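# Pour the ball into the middle arm's gutter

## Task

Get the ball out of whichever gutter it currently sits in and into the gutter that belongs to the middle arm (arm2). At the end that gutter must be lying on its support bar with the ball inside it. The box may be disturbed only slightly: moving, raising, rotating or tilting it beyond a small amount fails the task, and so does the ball ever touching the floor. Pouring the ball from one gutter into another is allowed. A gutter holds the ball only while its open end sits higher than its other end; held with the handle pointing up, it lets the ball roll out.

## Robot and tools

Setup: three i2rt Big YAM arms, each ending in a right hand with three fingers (index, middle, ring) and a thumb. arm1 stands at the -x end (foot near x=-1.715, y=-0.438), arm2 is the middle arm near the origin (x=-0.002, y=-0.066), and arm3 is at the +x end (x=+1.715, y=+0.364). All feet are about 0.9 m up. Each foot faces its own +x. The hand reaches roughly 1.06 m from the joint 1 axis.

Frame: every position is in one scene frame, in metres. The origin is on the floor and +z points up. Quaternions are written w, x, y, z.

The move tool. It takes optional keys arm1, arm2 and arm3, one object per arm, plus an optional cameras list. An arm's object can hold:
- joints: a dict keyed by joint name. Each value is an absolute goal, not an offset.
  - joint1_rad to joint6_rad are in radians. Ranges: joint1 -2.879..2.879 (turns the arm about its foot, positive counter-clockwise seen from above); joint2 0..3.141 (shoulder); joint3 0..3.019 (elbow); joint4 -1.692..1.57 (hand pitch, positive raises the fingers); joint5 -1.57..1.57 (sideways swing, positive to the arm's right); joint6 -2.094..2.094 (roll).
  - The sixteen hand keys (hand_index_mcp through hand_thumb_ipl) are unitless, from -1 to +1, scaled between each hinge's two stops. Moving toward -1 curls a finger toward the palm. Fingers lie straight at about mcp +0.75, pip +0.58 and dip +0.70, with abd at 0. hand_thumb_cmc toward -1 brings the thumb round in front of the palm.
  - hand_current_limit (-1..1) is a setting that maps to 0..550 mA; it starts at +0.4. hand_speed (-0.96..1) is a setting that starts at -0.6.
  - Any key you leave out keeps its previous goal. Sending a hinge its current reading as the new goal loosens the grip.
- target: seven numbers [x, y, z, qw, qx, qy, qz]. This is an absolute pose of the hand point in the scene frame. The hand moves in a straight line toward it, starting from its hand_target pose.
- speed: the top speed along that line in m/s, 0.002 to 4.3, default 0.25. Rotation is capped at twice this value in rad/s.
- min_time_s: the shortest duration, 0.1 to 8 s, for that arm's joint motions.

If you send target, joints may contain only the hand keys. Every arm in one call starts together. All target paths in a call finish at the same moment, within 10 s at most.

Hand-point axes: +z runs along the straight fingers, +x crosses the palm away from the thumb, and +y points out of the palm's face. A camera mast sticks out on the palm side near the wrist and can hit things.

The other tools:
- wait: seconds (0 to 10). It lets the scene run with no new commands and returns the state.
- zoom_image: camera plus region [x0, y0, x1, y1], in pixels from the top-left of that camera's newest image. The region can be at most 504 by 504.
- finished_scene: optional scene=1. It ends the scene for good, and the goal must then hold with no help from the robots.

Camera names are arm1_cam_wrist, arm2_cam_wrist, arm3_cam_wrist, cam_end_1, cam_end_2, cam_gap_1, cam_gap_2, cam_side, cam_top, or all. A call with no action returns full state and every image.

Reading results:
- "move" lists the arms that were given a motion. "as last shown" means an arm got no command; its status reads "not commanded".
- "hand" is the measured hand pose, which is less accurate at long reach. "hand_target" is the pose implied by the joint goals now held.
- joint_positions reports the arm joints and also the hand hinges on their -1..1 scale. Joint velocities come in rad/s; "within noise" means the arm is still.
- Joint torques have an offset. Joints 3 and 4 wrap at ±28 N m.
- hand_state gives one word per hand motor: moving, goal, blocked (pressing short of its goal), or overload (shut down).
- The *_current_ma lines are positive when pushing toward -1. The hand_goal_* lines show the goals currently written.

Status words:
- "done": the hand is within 1 cm and 2 degrees of its target.
- off_target: the arm has stopped short of the target and may still be pushing.
- time_out: a joint did not finish in time; on_its_own shows the goal it is still pushing toward.
- "joint command not followed" or "pose unreachable": a safety check held the arm back. If that check is still holding it when the motion ends, the status is not_followed.
- MOTOR HOT warns of heat. OVER-TEMPERATURE FAULT means the arm went limp for 30-60 s. Afterwards, resend any key marked limit_stop_at_motor_heat.

How motion behaves:
- Hands trail their paths and can overshoot, especially with the arm stretched out.
- Fast joint moves can swing up to about 30 degrees past the goal.
- The robots neither slow down nor stop on contact; they keep pushing.
- If one call in a reply is refused or hits a stop, the later move, wait and finished_scene calls in that reply are skipped.
- If an arm stops, hand commands sent during the stop are lost. Resend them afterwards.

Things to avoid:
- Hard presses or impacts between robots, including closing a hand on another robot's fingers.
- Knocking anything out of the work area, and drops, slams or letting go of moving parts.
- Pushing the box.
- Any hand motor drawing 495 mA or more for 5 s in total. It shuts off for 10 s.
- Holding a stretched arm or pushing toward an unreachable pose for long, which heats the motors.

A possible approach: tilt the ball's gutter so its open end drops over arm2's gutter, which stays lying with its open end raised. Check the result with cam_top or cam_gap views before you finish.

Each tool is called after "Emit:" as name(argument=value, ...) on one line, values as JSON.

## Session

Emit:
move()

Scene clock: 0.00 s.
Joint torques (N m): no reading
Heat: arm1: hottest joint3_rad 28 °C; arm2: hottest joint3_rad 30 °C; arm3: hottest joint2_rad 28 °C.
Joint velocities: within noise
arm1.joint_positions: joint1_rad=+0.864 joint2_rad=+0.529 joint3_rad=+1.326 joint4_rad=-1.322 joint5_rad=+0.060 joint6_rad=+1.059 hand_index_mcp=+0.753 hand_index_abd=+0.000 hand_index_pip=+0.577 hand_index_dip=+0.696 hand_middle_mcp=+0.753 hand_middle_abd=+0.000 hand_middle_pip=+0.577 hand_middle_dip=+0.696 hand_ring_mcp=+0.753 hand_ring_abd=+0.000 hand_ring_pip=+0.577 hand_ring_dip=+0.696 hand_thumb_cmc=+0.714 hand_thumb_axl=+0.677 hand_thumb_mcp=+0.226 hand_thumb_ipl=+0.168 hand_current_limit=+0.400 hand_speed=-0.600
arm1.joint_status: not commanded
arm1.hand_state: goal,goal,goal,goal,goal,goal,goal,goal,goal,goal,goal,goal,goal,goal,goal,goal
arm1.index_mcp_current_ma: 0
arm1.index_abd_current_ma: 5
arm1.index_pip_current_ma: -29
arm1.index_dip_current_ma: -9
arm1.middle_mcp_current_ma: -20
arm1.middle_abd_current_ma: 3
arm1.middle_pip_current_ma: -23
arm1.middle_dip_current_ma: 19
arm1.ring_mcp_current_ma: 11
arm1.ring_abd_current_ma: -1
arm1.ring_pip_current_ma: 9
arm1.ring_dip_current_ma: 3
arm1.thumb_cmc_current_ma: -5
arm1.thumb_axl_current_ma: 2
arm1.thumb_mcp_current_ma: 17
arm1.thumb_ipl_current_ma: 9
arm1.hand_goal_index_mcp: 0.754
arm1.hand_goal_index_abd: 0.000
arm1.hand_goal_index_pip: 0.576
arm1.hand_goal_index_dip: 0.696
arm1.hand_goal_middle_mcp: 0.754
arm1.hand_goal_middle_abd: 0.000
arm1.hand_goal_middle_pip: 0.576
arm1.hand_goal_middle_dip: 0.696
arm1.hand_goal_ring_mcp: 0.754
arm1.hand_goal_ring_abd: 0.000
arm1.hand_goal_ring_pip: 0.576
arm1.hand_goal_ring_dip: 0.696
arm1.hand_goal_thumb_cmc: 0.714
arm1.hand_goal_thumb_axl: 0.678
arm1.hand_goal_thumb_mcp: 0.226
arm1.hand_goal_thumb_ipl: 0.168
arm1.hand: x=-1.5225 y=-0.2909 z=+1.4702 quat_wxyz=(-0.116, +0.620, +0.608, +0.482) (m; scene frame)
arm1.hand_target: x=-1.5239 y=-0.2937 z=+1.4811 quat_wxyz=(-0.119, +0.616, +0.603, +0.493) (m; scene frame)
arm1.hand_status: not commanded
arm2.joint_positions: joint1_rad=-0.328 joint2_rad=+0.628 joint3_rad=+1.348 joint4_rad=-1.246 joint5_rad=-0.025 joint6_rad=+1.014 hand_index_mcp=+0.753 hand_index_abd=+0.000 hand_index_pip=+0.577 hand_index_dip=+0.696 hand_middle_mcp=+0.753 hand_middle_abd=+0.000 hand_middle_pip=+0.577 hand_middle_dip=+0.696 hand_ring_mcp=+0.753 hand_ring_abd=+0.000 hand_ring_pip=+0.577 hand_ring_dip=+0.696 hand_thumb_cmc=+0.714 hand_thumb_axl=+0.677 hand_thumb_mcp=+0.226 hand_thumb_ipl=+0.168 hand_current_limit=+0.400 hand_speed=-0.600
arm2.joint_status: not commanded
arm2.hand_state: goal,goal,goal,goal,goal,goal,goal,goal,goal,goal,goal,goal,goal,goal,goal,goal
arm2.index_mcp_current_ma: -7
arm2.index_abd_current_ma: 15
arm2.index_pip_current_ma: 5
arm2.index_dip_current_ma: 7
arm2.middle_mcp_current_ma: -5
arm2.middle_abd_current_ma: -6
arm2.middle_pip_current_ma: -2
arm2.middle_dip_current_ma: -9
arm2.ring_mcp_current_ma: 2
arm2.ring_abd_current_ma: -7
arm2.ring_pip_current_ma: 2
arm2.ring_dip_current_ma: 10
arm2.thumb_cmc_current_ma: -5
arm2.thumb_axl_current_ma: 0
arm2.thumb_mcp_current_ma: 10
arm2.thumb_ipl_current_ma: -10
arm2.hand_goal_index_mcp: 0.754
arm2.hand_goal_index_abd: 0.000
arm2.hand_goal_index_pip: 0.576
arm2.hand_goal_index_dip: 0.696
arm2.hand_goal_middle_mcp: 0.754
arm2.hand_goal_middle_abd: 0.000
arm2.hand_goal_middle_pip: 0.576
arm2.hand_goal_middle_dip: 0.696
arm2.hand_goal_ring_mcp: 0.754
arm2.hand_goal_ring_abd: 0.000
arm2.hand_goal_ring_pip: 0.576
arm2.hand_goal_ring_dip: 0.696
arm2.hand_goal_thumb_cmc: 0.714
arm2.hand_goal_thumb_axl: 0.678
arm2.hand_goal_thumb_mcp: 0.226
arm2.hand_goal_thumb_ipl: 0.168
arm2.hand: x=+0.1004 y=+0.1971 z=+1.4477 quat_wxyz=(-0.227, +0.451, +0.741, +0.444) (m; scene frame)
arm2.hand_target: x=+0.1000 y=+0.1942 z=+1.4625 quat_wxyz=(-0.233, +0.446, +0.734, +0.456) (m; scene frame)
arm2.hand_status: not commanded
arm3.joint_positions: joint1_rad=-0.608 joint2_rad=+0.627 joint3_rad=+1.436 joint4_rad=-1.230 joint5_rad=-0.048 joint6_rad=+1.138 hand_index_mcp=+0.753 hand_index_abd=+0.000 hand_index_pip=+0.577 hand_index_dip=+0.696 hand_middle_mcp=+0.753 hand_middle_abd=+0.000 hand_middle_pip=+0.577 hand_middle_dip=+0.696 hand_ring_mcp=+0.753 hand_ring_abd=+0.000 hand_ring_pip=+0.577 hand_ring_dip=+0.696 hand_thumb_cmc=+0.714 hand_thumb_axl=+0.677 hand_thumb_mcp=+0.226 hand_thumb_ipl=+0.168 hand_current_limit=+0.400 hand_speed=-0.600
arm3.joint_status: not commanded
arm3.hand_state: goal,goal,goal,goal,goal,goal,goal,goal,goal,goal,goal,goal,goal,goal,goal,goal
arm3.index_mcp_current_ma: 0
arm3.index_abd_current_ma: 13
arm3.index_pip_current_ma: 6
arm3.index_dip_current_ma: 4
arm3.middle_mcp_current_ma: -3
arm3.middle_abd_current_ma: -8
arm3.middle_pip_current_ma: -2
arm3.middle_dip_current_ma: 5
arm3.ring_mcp_current_ma: -5
arm3.ring_abd_current_ma: -10
arm3.ring_pip_current_ma: -2
arm3.ring_dip_current_ma: -4
arm3.thumb_cmc_current_ma: 7
arm3.thumb_axl_current_ma: 11
arm3.thumb_mcp_current_ma: 16
arm3.thumb_ipl_current_ma: 1
arm3.hand_goal_index_mcp: 0.754
arm3.hand_goal_index_abd: 0.000
arm3.hand_goal_index_pip: 0.576
arm3.hand_goal_index_dip: 0.696
arm3.hand_goal_middle_mcp: 0.754
arm3.hand_goal_middle_abd: 0.000
arm3.hand_goal_middle_pip: 0.576
arm3.hand_goal_middle_dip: 0.696
arm3.hand_goal_ring_mcp: 0.754
arm3.hand_goal_ring_abd: 0.000
arm3.hand_goal_ring_pip: 0.576
arm3.hand_goal_ring_dip: 0.696
arm3.hand_goal_thumb_cmc: 0.714
arm3.hand_goal_thumb_axl: 0.678
arm3.hand_goal_thumb_mcp: 0.226
arm3.hand_goal_thumb_ipl: 0.168
arm3.hand: x=+1.5089 y=+0.5257 z=+1.4898 quat_wxyz=(+0.505, +0.034, -0.837, -0.205) (m; scene frame)
arm3.hand_target: x=+1.5123 y=+0.5241 z=+1.5039 quat_wxyz=(+0.518, +0.034, -0.828, -0.211) (m; scene frame)
arm3.hand_status: not commanded
pictures: arm1_cam_wrist, arm2_cam_wrist, arm3_cam_wrist, cam_end_1, cam_end_2, cam_gap_1, cam_gap_2, cam_side, cam_top

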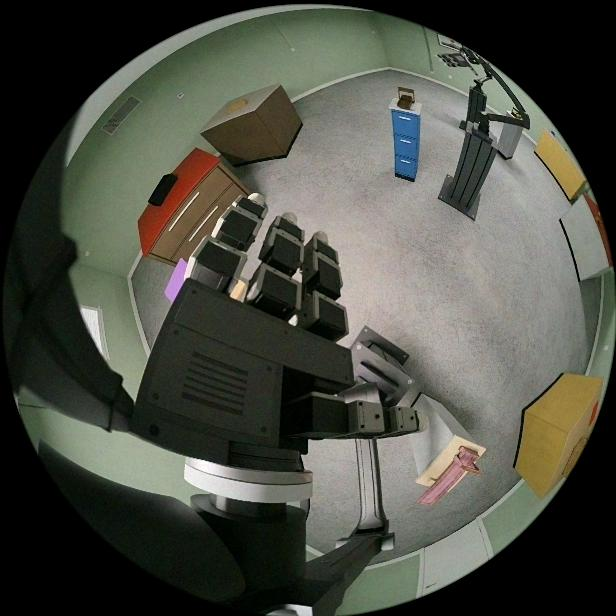

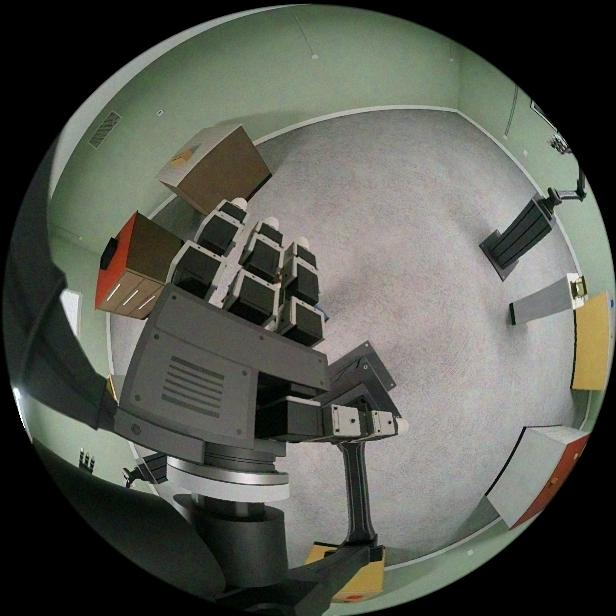

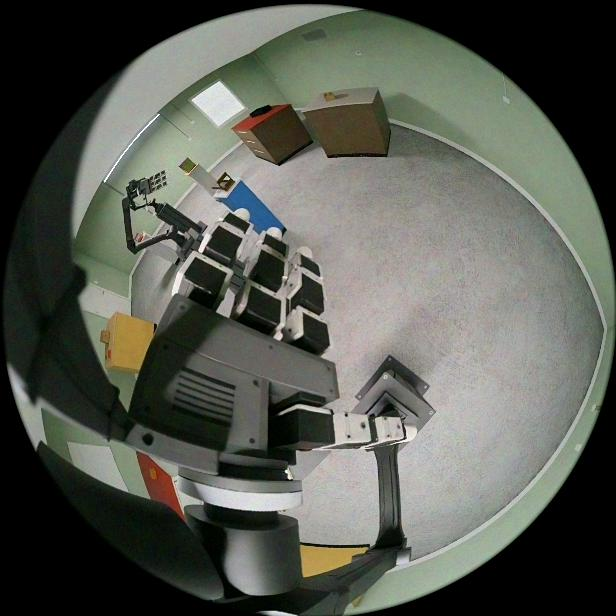

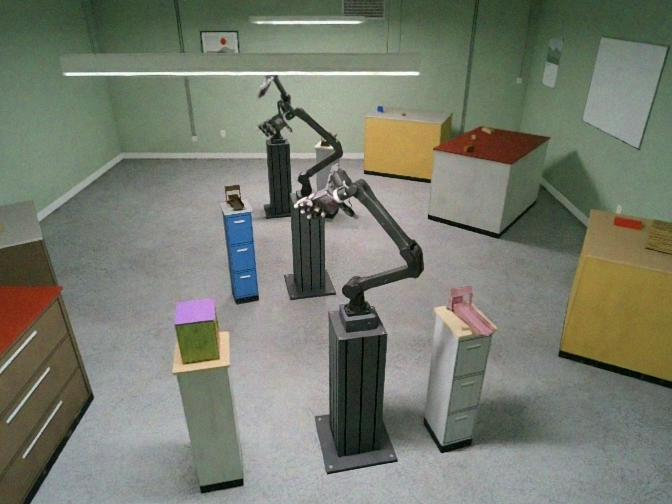

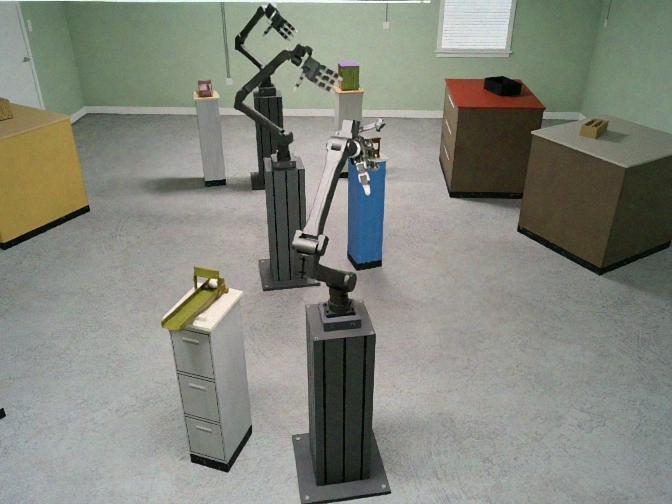

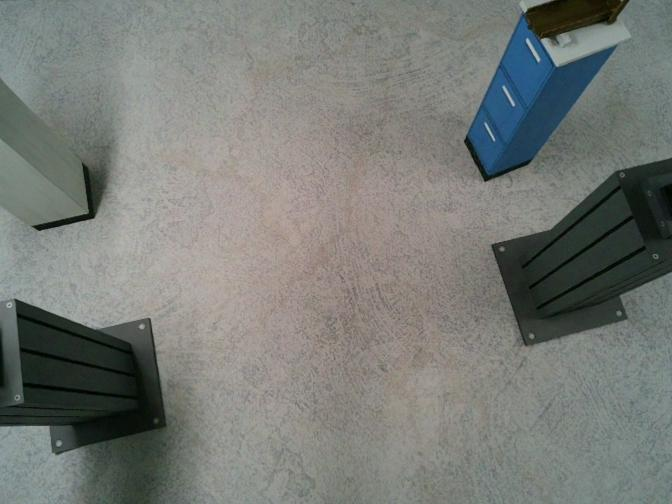

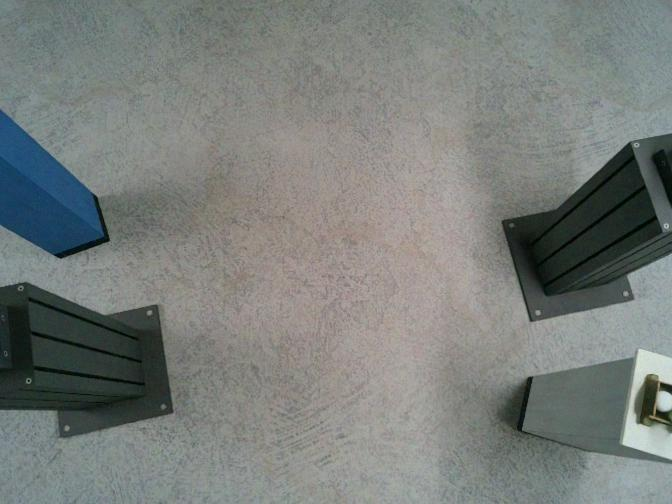

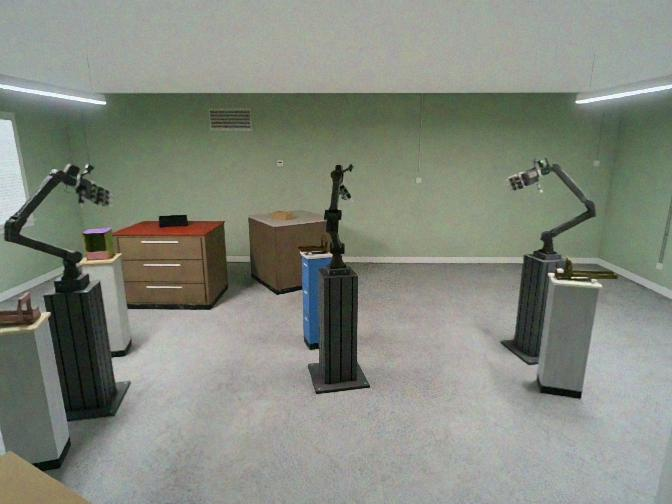

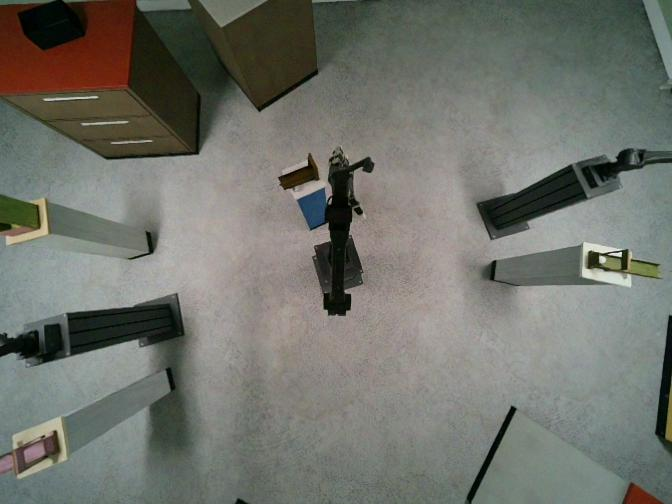

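Emit:
zoom_image(camera="cam_end_2", region=[150, 240, 270, 340])

Emit:
zoom_image(camera="cam_top", region=[560, 220, 672, 300])

Emit:
zoom_image(camera="cam_end_1", region=[400, 270, 520, 360])

Emit:
zoom_image(camera="cam_gap_1", region=[480, 0, 672, 144])

Emit:
zoom_image(camera="cam_end_1", region=[160, 280, 250, 370])

Emit:
zoom_image(camera="cam_side", region=[530, 240, 640, 320])

Emit:
zoom_image(camera="cam_side", region=[0, 210, 140, 330])

Emit:
zoom_image(camera="cam_side", region=[270, 210, 370, 290])

Scaled by 4.200 from the camera's image (finer frame: 960x720).

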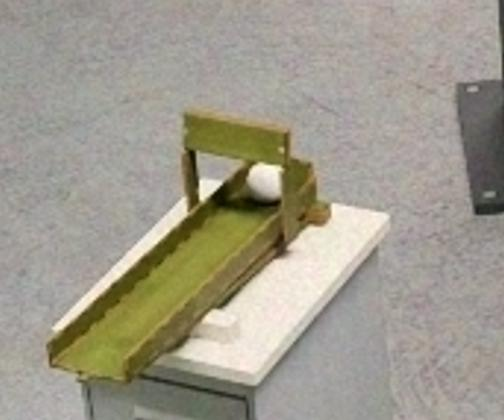

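Scaled by 4.500 from the camera's image (finer frame: 960x720).

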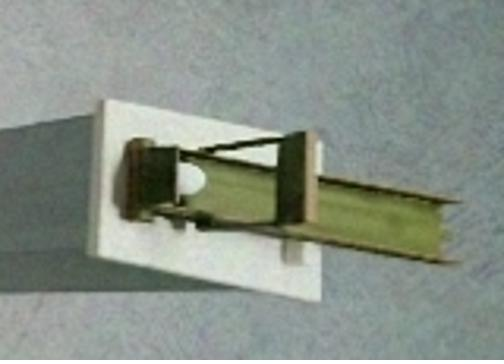

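Scaled by 4.200 from the camera's image (finer frame: 960x720).

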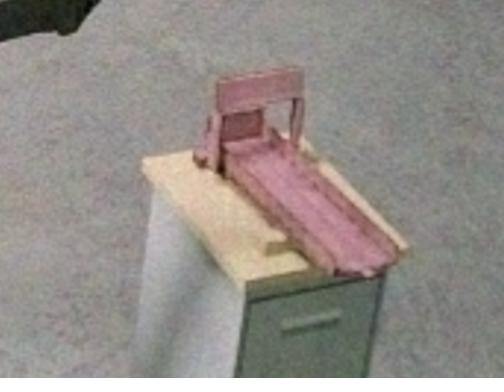

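Scaled by 2.625 from the camera's image (finer frame: 960x720).

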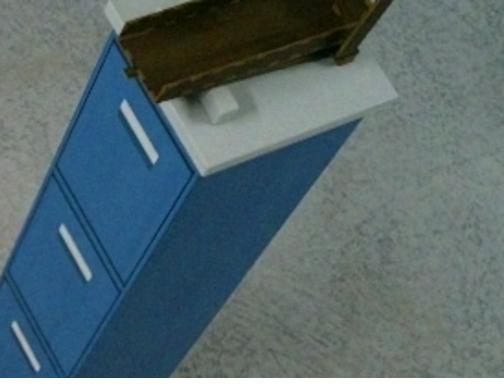

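Scaled by 5.600 from the camera's image (finer frame: 960x720).

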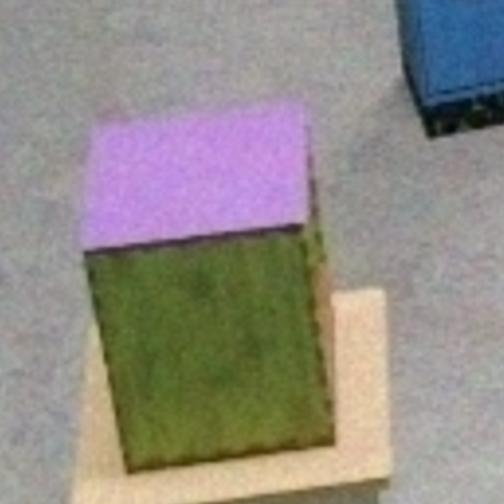

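Scaled by 4.582 from the camera's image (finer frame: 960x720).

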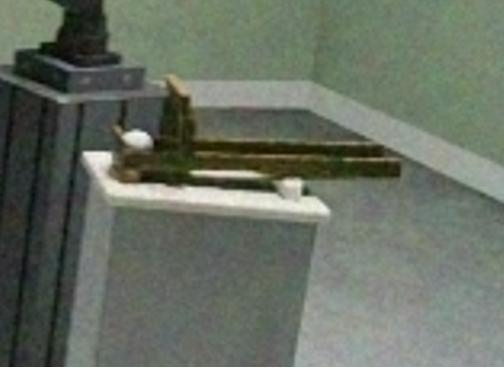

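Scaled by 3.600 from the camera's image (finer frame: 960x720).

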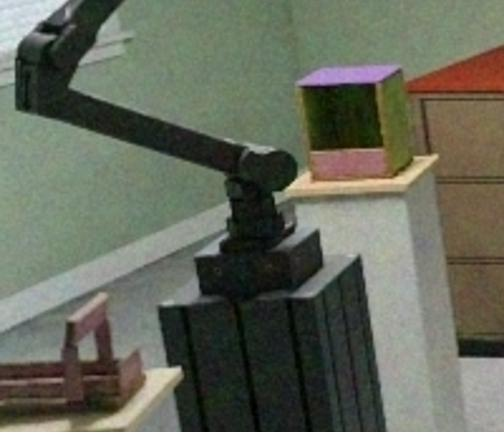

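Scaled by 5.040 from the camera's image (finer frame: 960x720).

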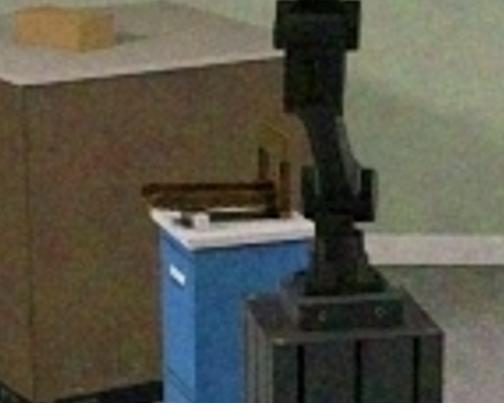

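Emit:
zoom_image(camera="cam_top", region=[260, 130, 380, 240])

Emit:
zoom_image(camera="cam_end_1", region=[200, 170, 280, 230])

Emit:
zoom_image(camera="cam_end_2", region=[320, 110, 420, 200])

Emit:
zoom_image(camera="arm3_cam_wrist", region=[150, 120, 300, 260])

Emit:
zoom_image(camera="cam_gap_2", region=[592, 330, 672, 480])

Scaled by 4.200 from the camera's image (finer frame: 960x720).

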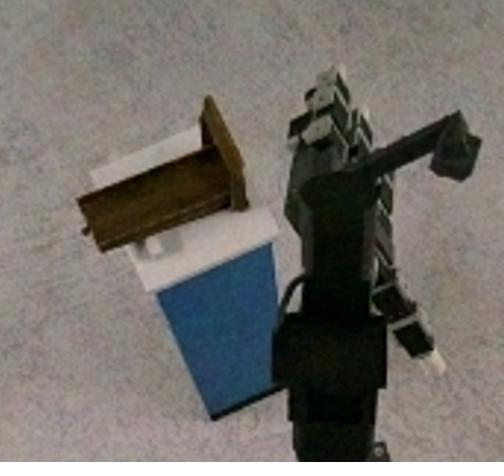

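Scaled by 6.300 from the camera's image (finer frame: 960x720).

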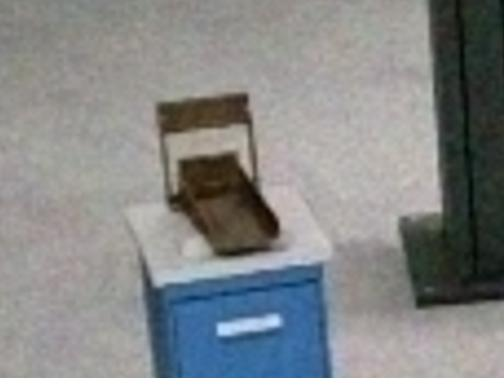

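Scaled by 5.040 from the camera's image (finer frame: 960x720).

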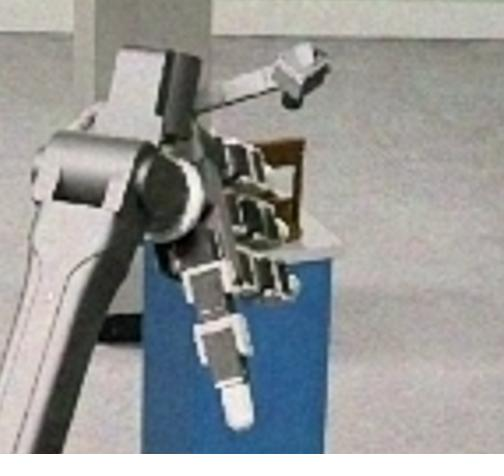

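Scaled by 3.360 from the camera's image (finer frame: 880x880).

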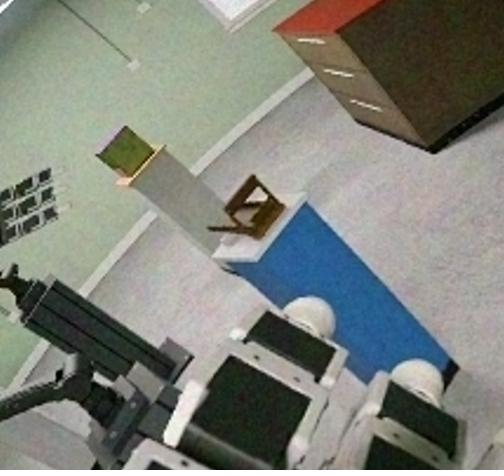

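Scaled by 3.360 from the camera's image (finer frame: 960x720).

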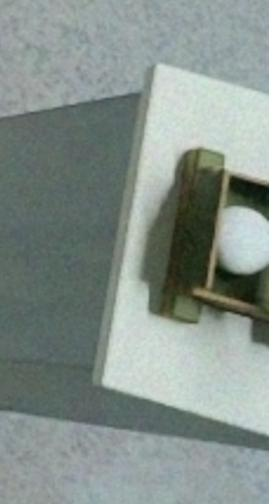

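Emit:
move(arm3={"joints": {"joint1_rad": 1.05, "joint6_rad": -1.5}}, arm2={"joints": {"joint1_rad": -0.05, "joint6_rad": -1.5}})

Emit:
move(arm3={"target": [1.56, -0.15, 1.30, 0, 0.7907, 0.6122, 0], "speed": 0.4}, arm2={"target": [-0.07, 0.48, 1.28, 0, -0.8192, 0.5736, 0], "speed": 0.4}, cameras=["all"])

Scene clock: 71.47 s.
Joint torques (N m): arm1=[-1.73 3.14 10.45 2.21 -0.03 -0.16] | arm2=[1.08 1.9 8.72 2.45 0.05 0.04] | arm3=[1.26 0.79 11.54 2.58 0.05 0]
Heat: arm1: hottest joint3_rad 38 °C; arm2: hottest joint3_rad 40 °C; arm3: hottest joint3_rad 33 °C.
move: arm2 done; arm3 done
Joint velocities: within noise
arm1: as last shown
arm1.joint_positions: joint1_rad=+0.864 joint2_rad=+0.529 joint3_rad=+1.326 joint4_rad=-1.322 joint5_rad=+0.060 joint6_rad=+1.059 hand_index_mcp=+0.755 hand_index_abd=+0.000 hand_index_pip=+0.577 hand_index_dip=+0.696 hand_middle_mcp=+0.756 hand_middle_abd=+0.000 hand_middle_pip=+0.577 hand_middle_dip=+0.696 hand_ring_mcp=+0.756 hand_ring_abd=+0.000 hand_ring_pip=+0.577 hand_ring_dip=+0.696 hand_thumb_cmc=+0.716 hand_thumb_axl=+0.677 hand_thumb_mcp=+0.226 hand_thumb_ipl=+0.168 hand_current_limit=+0.400 hand_speed=-0.600
arm1.index_mcp_current_ma: 2
arm1.index_pip_current_ma: -6
arm1.index_dip_current_ma: 21
arm1.middle_mcp_current_ma: -16
arm1.middle_abd_current_ma: 11
arm1.middle_pip_current_ma: 6
arm1.middle_dip_current_ma: 9
arm1.ring_mcp_current_ma: 0
arm1.ring_abd_current_ma: 1
arm1.ring_pip_current_ma: 12
arm1.ring_dip_current_ma: 2
arm1.thumb_cmc_current_ma: 19
arm1.thumb_axl_current_ma: 10
arm1.thumb_mcp_current_ma: 10
arm1.thumb_ipl_current_ma: 10
arm2.joint_positions: joint1_rad=-0.058 joint2_rad=+0.628 joint3_rad=+1.348 joint4_rad=-1.246 joint5_rad=-0.025 joint6_rad=-1.492 hand_index_mcp=+0.754 hand_index_abd=-0.007 hand_index_pip=+0.577 hand_index_dip=+0.696 hand_middle_mcp=+0.760 hand_middle_abd=-0.010 hand_middle_pip=+0.577 hand_middle_dip=+0.696 hand_ring_mcp=+0.754 hand_ring_abd=-0.006 hand_ring_pip=+0.577 hand_ring_dip=+0.696 hand_thumb_cmc=+0.729 hand_thumb_axl=+0.677 hand_thumb_mcp=+0.226 hand_thumb_ipl=+0.168 hand_current_limit=+0.400 hand_speed=-0.600
arm2.joint_status: all done
arm2.hand_state: goal,goal,goal,goal,goal,goal,goal,goal,goal,goal,goal,goal,goal,goal,goal,goal
arm2.index_mcp_current_ma: 11
arm2.index_abd_current_ma: 7
arm2.index_pip_current_ma: -4
arm2.index_dip_current_ma: -6
arm2.middle_mcp_current_ma: 6
arm2.middle_abd_current_ma: -12
arm2.middle_pip_current_ma: 10
arm2.middle_dip_current_ma: -14
arm2.ring_mcp_current_ma: -4
arm2.ring_abd_current_ma: -14
arm2.ring_pip_current_ma: 3
arm2.ring_dip_current_ma: 13
arm2.thumb_cmc_current_ma: 29
arm2.thumb_axl_current_ma: 2
arm2.thumb_mcp_current_ma: 2
arm2.thumb_ipl_current_ma: -7
arm2.hand_goal_index_mcp: 0.754
arm2.hand_goal_index_abd: 0.000
arm2.hand_goal_index_pip: 0.576
arm2.hand_goal_index_dip: 0.696
arm2.hand_goal_middle_mcp: 0.754
arm2.hand_goal_middle_abd: 0.000
arm2.hand_goal_middle_pip: 0.576
arm2.hand_goal_middle_dip: 0.696
arm2.hand_goal_ring_mcp: 0.754
arm2.hand_goal_ring_abd: 0.000
arm2.hand_goal_ring_pip: 0.576
arm2.hand_goal_ring_dip: 0.696
arm2.hand_goal_thumb_cmc: 0.714
arm2.hand_goal_thumb_axl: 0.678
arm2.hand_goal_thumb_mcp: 0.226
arm2.hand_goal_thumb_ipl: 0.168
arm2.hand: x=-0.1379 y=+0.1856 z=+1.4511 quat_wxyz=(+0.299, -0.647, +0.578, +0.398)
arm2.hand_target: x=-0.1394 y=+0.1813 z=+1.4652 quat_wxyz=(+0.308, -0.645, +0.567, +0.408)
arm2.hand_status: not commanded
arm3.joint_positions: joint1_rad=+1.045 joint2_rad=+0.627 joint3_rad=+1.436 joint4_rad=-1.230 joint5_rad=-0.048 joint6_rad=-1.490 hand_index_mcp=+0.761 hand_index_abd=-0.004 hand_index_pip=+0.571 hand_index_dip=+0.696 hand_middle_mcp=+0.761 hand_middle_abd=-0.008 hand_middle_pip=+0.576 hand_middle_dip=+0.696 hand_ring_mcp=+0.759 hand_ring_abd=-0.007 hand_ring_pip=+0.571 hand_ring_dip=+0.696 hand_thumb_cmc=+0.724 hand_thumb_axl=+0.677 hand_thumb_mcp=+0.226 hand_thumb_ipl=+0.168 hand_current_limit=+0.400 hand_speed=-0.600
arm3.joint_status: all done
arm3.hand_state: goal,goal,goal,goal,goal,goal,goal,goal,goal,goal,goal,goal,goal,goal,goal,goal
arm3.index_mcp_current_ma: 3
arm3.index_abd_current_ma: 9
arm3.index_pip_current_ma: -4
arm3.index_dip_current_ma: -3
arm3.middle_mcp_current_ma: -1
arm3.middle_abd_current_ma: -11
arm3.middle_pip_current_ma: -9
arm3.middle_dip_current_ma: 6
arm3.ring_mcp_current_ma: 0
arm3.ring_abd_current_ma: -15
arm3.ring_pip_current_ma: -13
arm3.ring_dip_current_ma: 0
arm3.thumb_cmc_current_ma: 14
arm3.thumb_axl_current_ma: 4
arm3.thumb_mcp_current_ma: 6
arm3.thumb_ipl_current_ma: -3
arm3.hand_goal_index_mcp: 0.754
arm3.hand_goal_index_abd: 0.000
arm3.hand_goal_index_pip: 0.576
arm3.hand_goal_index_dip: 0.696
arm3.hand_goal_middle_mcp: 0.754
arm3.hand_goal_middle_abd: 0.000
arm3.hand_goal_middle_pip: 0.576
arm3.hand_goal_middle_dip: 0.696
arm3.hand_goal_ring_mcp: 0.754
arm3.hand_goal_ring_abd: 0.000
arm3.hand_goal_ring_pip: 0.576
arm3.hand_goal_ring_dip: 0.696
arm3.hand_goal_thumb_cmc: 0.714
arm3.hand_goal_thumb_axl: 0.678
arm3.hand_goal_thumb_mcp: 0.226
arm3.hand_goal_thumb_ipl: 0.168
arm3.hand: x=+1.7229 y=+0.0871 z=+1.5004 quat_wxyz=(+0.349, +0.693, +0.480, -0.410)
arm3.hand_target: x=+1.7258 y=+0.0912 z=+1.5138 quat_wxyz=(+0.356, +0.682, +0.480, -0.421)
arm3.hand_status: not commanded
pictures: none

Scene clock: 73.83 s.
Joint torques (N m): arm1=[-2.2 2.84 10.65 2.3 -0.02 -0.22] | arm2=[-0.73 -12.57 10.81 0.51 0.07 -0.01] | arm3=[-0.03 -11.87 14.86 0.39 0.13 -0.05]
Heat: arm1: hottest joint3_rad 38 °C; arm2: hottest joint3_rad 40 °C; arm3: hottest joint3_rad 34 °C.
move: arm2 off_target; arm3 off_target
Joint velocities: within noise
arm1: as last shown
arm1.index_mcp_current_ma: -18
arm1.index_abd_current_ma: -22
arm1.index_pip_current_ma: 10
arm1.index_dip_current_ma: 11
arm1.middle_mcp_current_ma: 3
arm1.middle_abd_current_ma: 18
arm1.middle_pip_current_ma: -5
arm1.middle_dip_current_ma: 12
arm1.ring_mcp_current_ma: 12
arm1.ring_abd_current_ma: -19
arm1.ring_pip_current_ma: -1
arm1.ring_dip_current_ma: -8
arm1.thumb_cmc_current_ma: -2
arm1.thumb_axl_current_ma: 2
arm1.thumb_mcp_current_ma: 8
arm1.thumb_ipl_current_ma: 23
arm2.joint_positions: joint1_rad=-0.278 joint2_rad=+1.718 joint3_rad=+2.005 joint4_rad=-1.703 joint5_rad=-0.056 joint6_rad=-1.937 hand_index_mcp=+0.753 hand_index_abd=-0.006 hand_index_pip=+0.569 hand_index_dip=+0.690 hand_middle_mcp=+0.754 hand_middle_abd=-0.010 hand_middle_pip=+0.569 hand_middle_dip=+0.688 hand_ring_mcp=+0.753 hand_ring_abd=-0.005 hand_ring_pip=+0.567 hand_ring_dip=+0.688 hand_thumb_cmc=+0.715 hand_thumb_axl=+0.677 hand_thumb_mcp=+0.221 hand_thumb_ipl=+0.168 hand_current_limit=+0.400 hand_speed=-0.600
arm2.joint_status: not commanded
arm2.hand_state: goal,goal,goal,goal,goal,goal,goal,goal,goal,goal,goal,goal,goal,goal,goal,goal
arm2.index_mcp_current_ma: 7
arm2.index_abd_current_ma: -2
arm2.index_pip_current_ma: -12
arm2.index_dip_current_ma: -3
arm2.middle_mcp_current_ma: -3
arm2.middle_abd_current_ma: -15
arm2.middle_pip_current_ma: -6
arm2.middle_dip_current_ma: -20
arm2.ring_mcp_current_ma: -6
arm2.ring_abd_current_ma: -9
arm2.ring_pip_current_ma: -10
arm2.ring_dip_current_ma: -5
arm2.thumb_cmc_current_ma: -2
arm2.thumb_axl_current_ma: -8
arm2.thumb_mcp_current_ma: -3
arm2.thumb_ipl_current_ma: -7
arm2.hand_goal_index_mcp: 0.754
arm2.hand_goal_index_abd: 0.000
arm2.hand_goal_index_pip: 0.576
arm2.hand_goal_index_dip: 0.696
arm2.hand_goal_middle_mcp: 0.754
arm2.hand_goal_middle_abd: 0.000
arm2.hand_goal_middle_pip: 0.576
arm2.hand_goal_middle_dip: 0.696
arm2.hand_goal_ring_mcp: 0.754
arm2.hand_goal_ring_abd: 0.000
arm2.hand_goal_ring_pip: 0.576
arm2.hand_goal_ring_dip: 0.696
arm2.hand_goal_thumb_cmc: 0.714
arm2.hand_goal_thumb_axl: 0.678
arm2.hand_goal_thumb_mcp: 0.226
arm2.hand_goal_thumb_ipl: 0.168
arm2.hand: x=-0.0753 y=+0.4773 z=+1.2514 quat_wxyz=(+0.051, -0.809, +0.582, +0.061)
arm2.hand_target: x=-0.0702 y=+0.4786 z=+1.2790 quat_wxyz=(+0.078, -0.807, +0.580, +0.076)
arm2.hand_status: off_target (0.029 m and 9.3 deg from the pose sent, 0.347 m and 61.0 deg at the start; a joint's target at an end of its range on 35 of 71 steps)
arm3.joint_positions: joint1_rad=+0.884 joint2_rad=+1.607 joint3_rad=+1.910 joint4_rad=-1.681 joint5_rad=-0.061 joint6_rad=-1.754 hand_index_mcp=+0.752 hand_index_abd=-0.004 hand_index_pip=+0.571 hand_index_dip=+0.689 hand_middle_mcp=+0.754 hand_middle_abd=-0.007 hand_middle_pip=+0.570 hand_middle_dip=+0.688 hand_ring_mcp=+0.755 hand_ring_abd=-0.007 hand_ring_pip=+0.569 hand_ring_dip=+0.694 hand_thumb_cmc=+0.721 hand_thumb_axl=+0.677 hand_thumb_mcp=+0.221 hand_thumb_ipl=+0.168 hand_current_limit=+0.400 hand_speed=-0.600
arm3.joint_status: not commanded
arm3.hand_state: goal,goal,goal,goal,goal,goal,goal,goal,goal,goal,goal,goal,goal,goal,goal,goal
arm3.index_mcp_current_ma: 1
arm3.index_abd_current_ma: 8
arm3.index_pip_current_ma: 1
arm3.index_dip_current_ma: -7
arm3.middle_mcp_current_ma: -7
arm3.middle_abd_current_ma: -15
arm3.middle_pip_current_ma: -10
arm3.middle_dip_current_ma: -8
arm3.ring_mcp_current_ma: 0
arm3.ring_abd_current_ma: -17
arm3.ring_pip_current_ma: -10
arm3.ring_dip_current_ma: -1
arm3.thumb_cmc_current_ma: 16
arm3.thumb_axl_current_ma: 2
arm3.thumb_mcp_current_ma: 8
arm3.thumb_ipl_current_ma: -4
arm3.hand_goal_index_mcp: 0.754
arm3.hand_goal_index_abd: 0.000
arm3.hand_goal_index_pip: 0.576
arm3.hand_goal_index_dip: 0.696
arm3.hand_goal_middle_mcp: 0.754
arm3.hand_goal_middle_abd: 0.000
arm3.hand_goal_middle_pip: 0.576
arm3.hand_goal_middle_dip: 0.696
arm3.hand_goal_ring_mcp: 0.754
arm3.hand_goal_ring_abd: 0.000
arm3.hand_goal_ring_pip: 0.576
arm3.hand_goal_ring_dip: 0.696
arm3.hand_goal_thumb_cmc: 0.714
arm3.hand_goal_thumb_axl: 0.678
arm3.hand_goal_thumb_mcp: 0.226
arm3.hand_goal_thumb_ipl: 0.168
arm3.hand: x=+1.5643 y=-0.1498 z=+1.2698 quat_wxyz=(+0.064, +0.796, +0.598, -0.069)
arm3.hand_target: x=+1.5608 y=-0.1487 z=+1.2988 quat_wxyz=(+0.075, +0.792, +0.598, -0.098)
arm3.hand_status: off_target (0.031 m and 10.9 deg from the pose sent, 0.350 m and 65.4 deg at the start; a joint's target at an end of its range on 38 of 71 steps)
pictures: arm1_cam_wrist, arm2_cam_wrist, arm3_cam_wrist, cam_end_1, cam_end_2, cam_gap_1, cam_gap_2, cam_side, cam_top
arm2_cam_wrist: T_world_to_cam=[[-0.84588, 0.51167, 0.15061, -0.47135], [0.40933, 0.4417, 0.79834, -1.22669], [0.34197, 0.73695, -0.58306, 0.5305]] pos_world=[-0.078, 0.39205, 1.35963]
arm3_cam_wrist: T_world_to_cam=[[0.38096, -0.89443, 0.23421, -0.99862], [-0.65181, -0.08015, 0.75413, 0.00791], [-0.65575, -0.43996, -0.61354, 1.87134]] pos_world=[1.61273, -0.06926, 1.37606]

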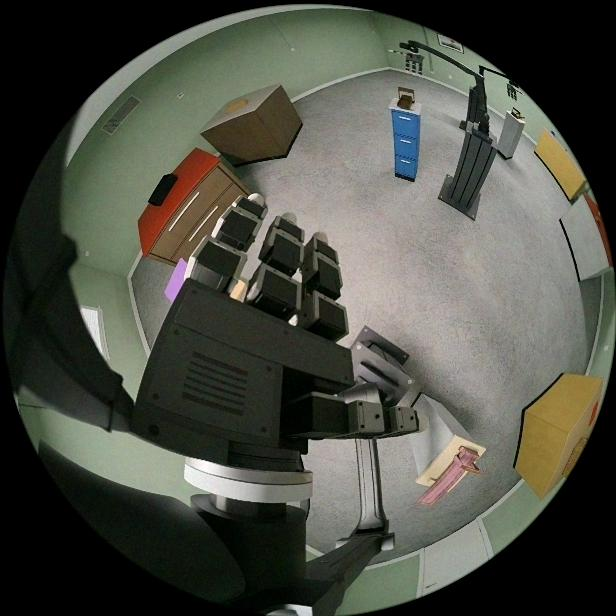

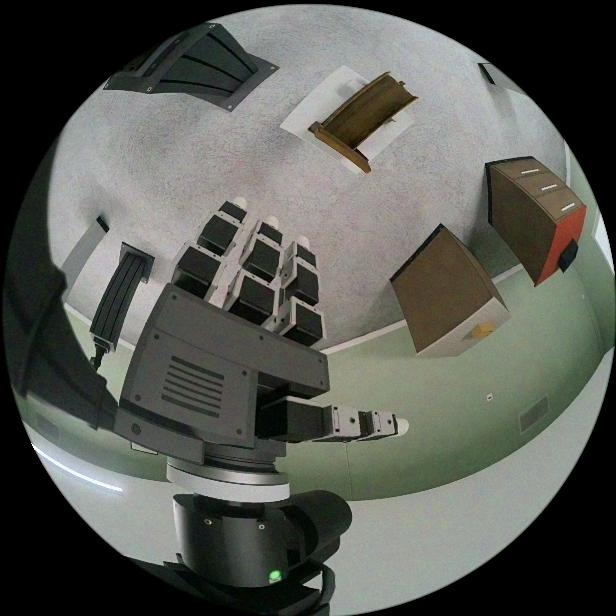

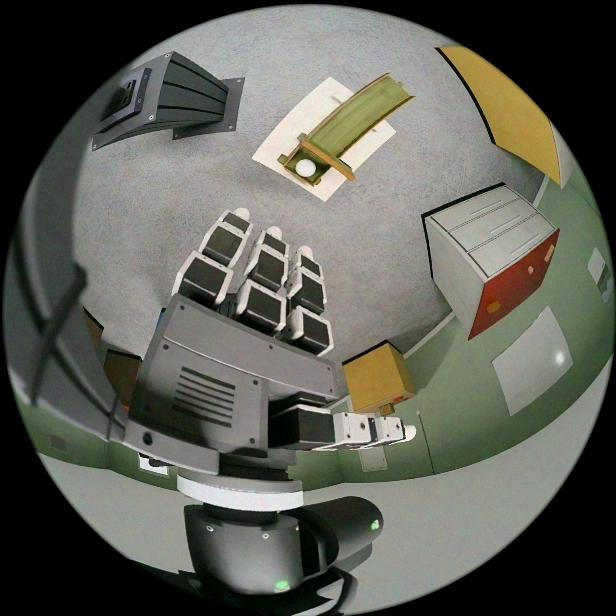

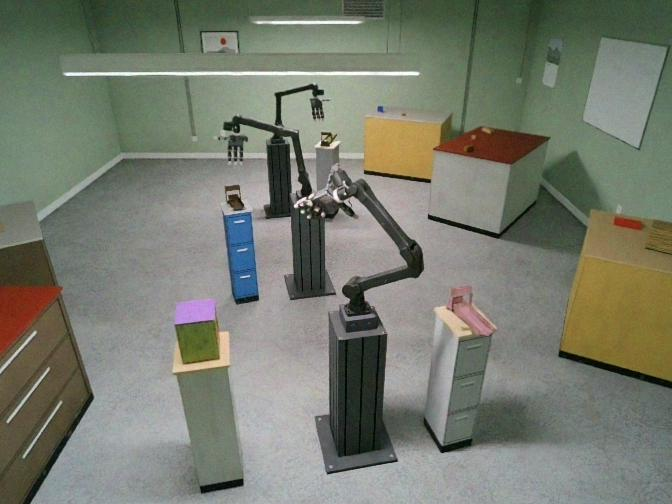

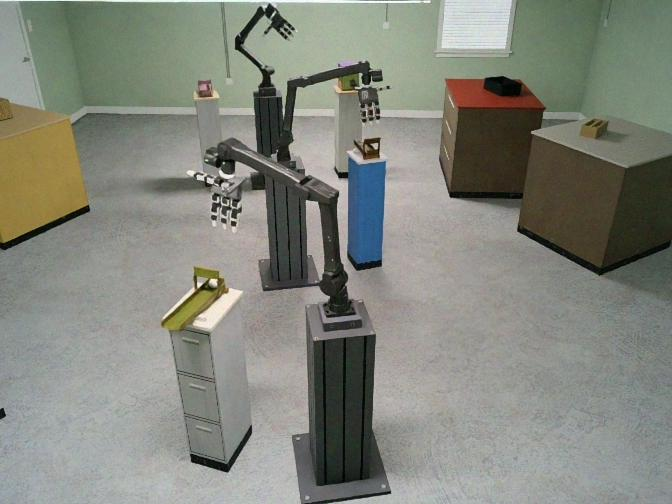

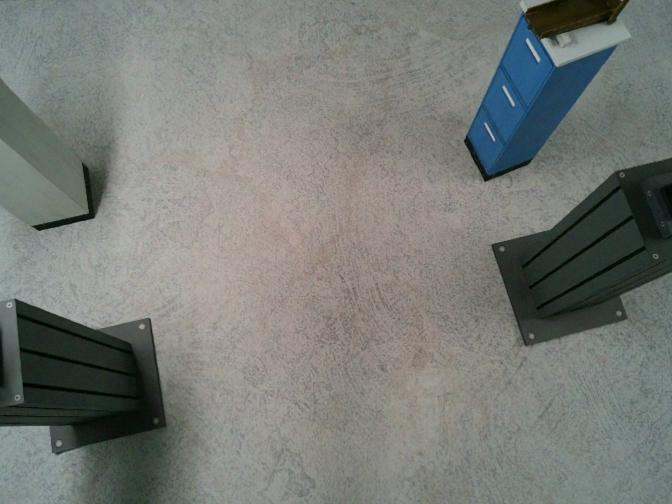

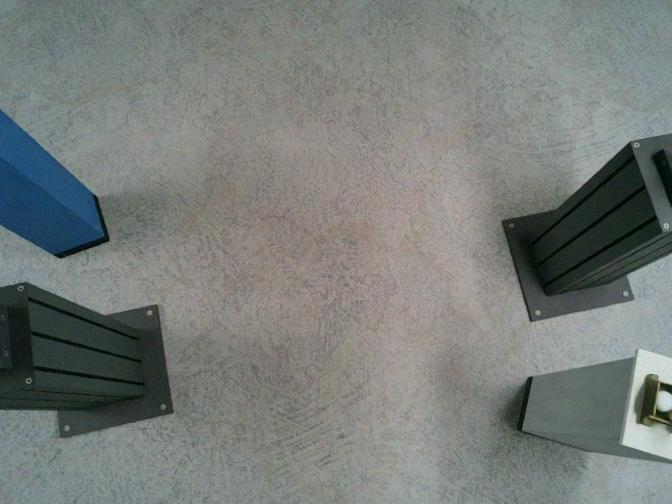

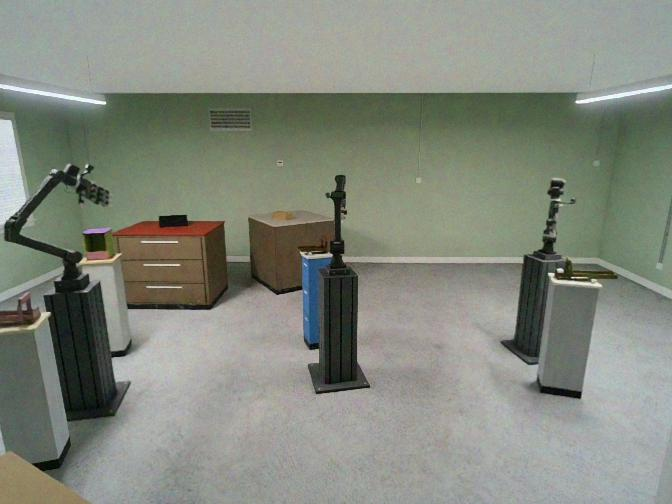

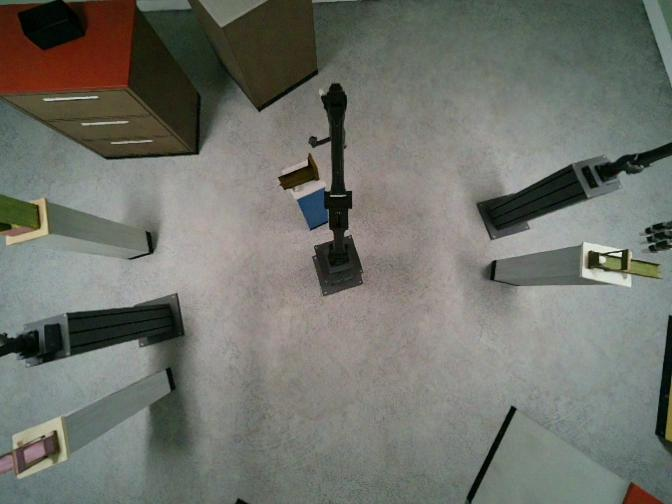

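Emit:
zoom_image(camera="arm3_cam_wrist", region=[240, 60, 430, 220])

Emit:
zoom_image(camera="arm2_cam_wrist", region=[270, 50, 430, 190])

Scaled by 2.653 from the camera's image (finer frame: 880x880).

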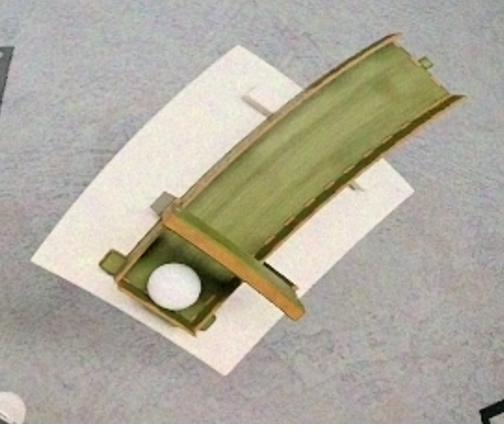

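Scaled by 3.150 from the camera's image (finer frame: 880x880).

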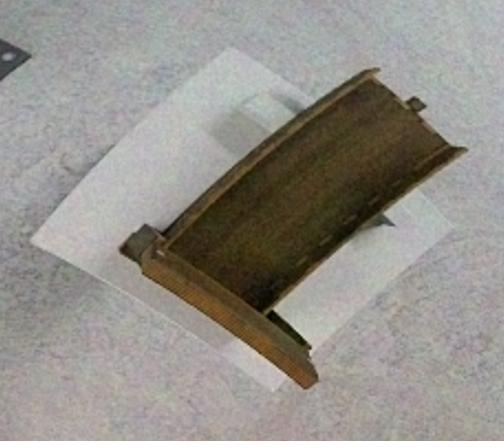

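Emit:
zoom_image(camera="cam_side", region=[545, 250, 625, 300])

Emit:
zoom_image(camera="cam_side", region=[290, 225, 350, 265])

Emit:
zoom_image(camera="cam_top", region=[270, 145, 330, 195])

Emit:
zoom_image(camera="cam_end_2", region=[155, 255, 235, 335])

Emit:
zoom_image(camera="cam_end_1", region=[215, 175, 265, 215])

Scaled by 6.300 from the camera's image (finer frame: 960x720).

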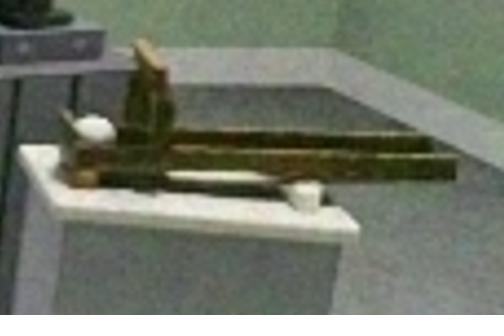

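Scaled by 8.400 from the camera's image (finer frame: 960x720).

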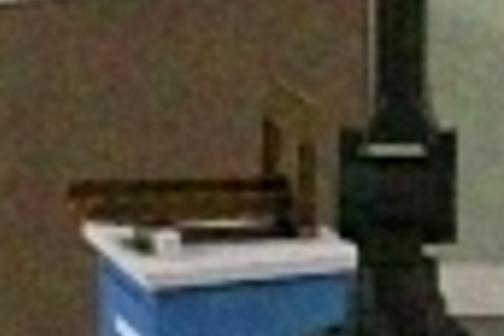

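Scaled by 8.400 from the camera's image (finer frame: 960x720).

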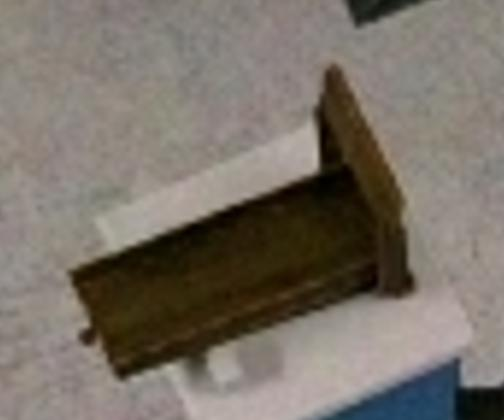

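Scaled by 6.300 from the camera's image (finer frame: 960x720).

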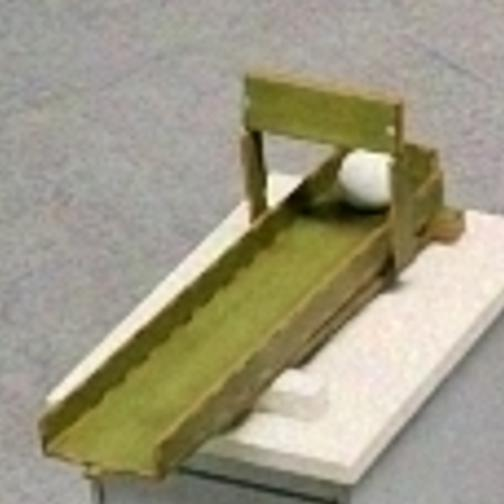

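Scaled by 10.080 from the camera's image (finer frame: 960x720).

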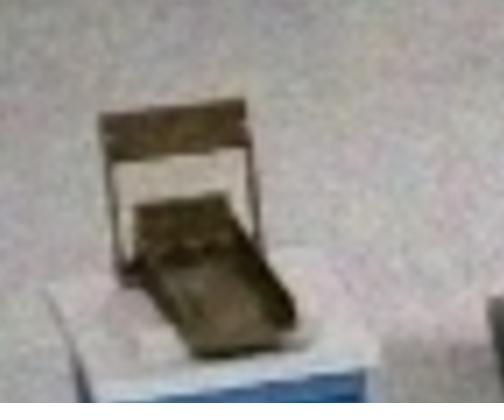

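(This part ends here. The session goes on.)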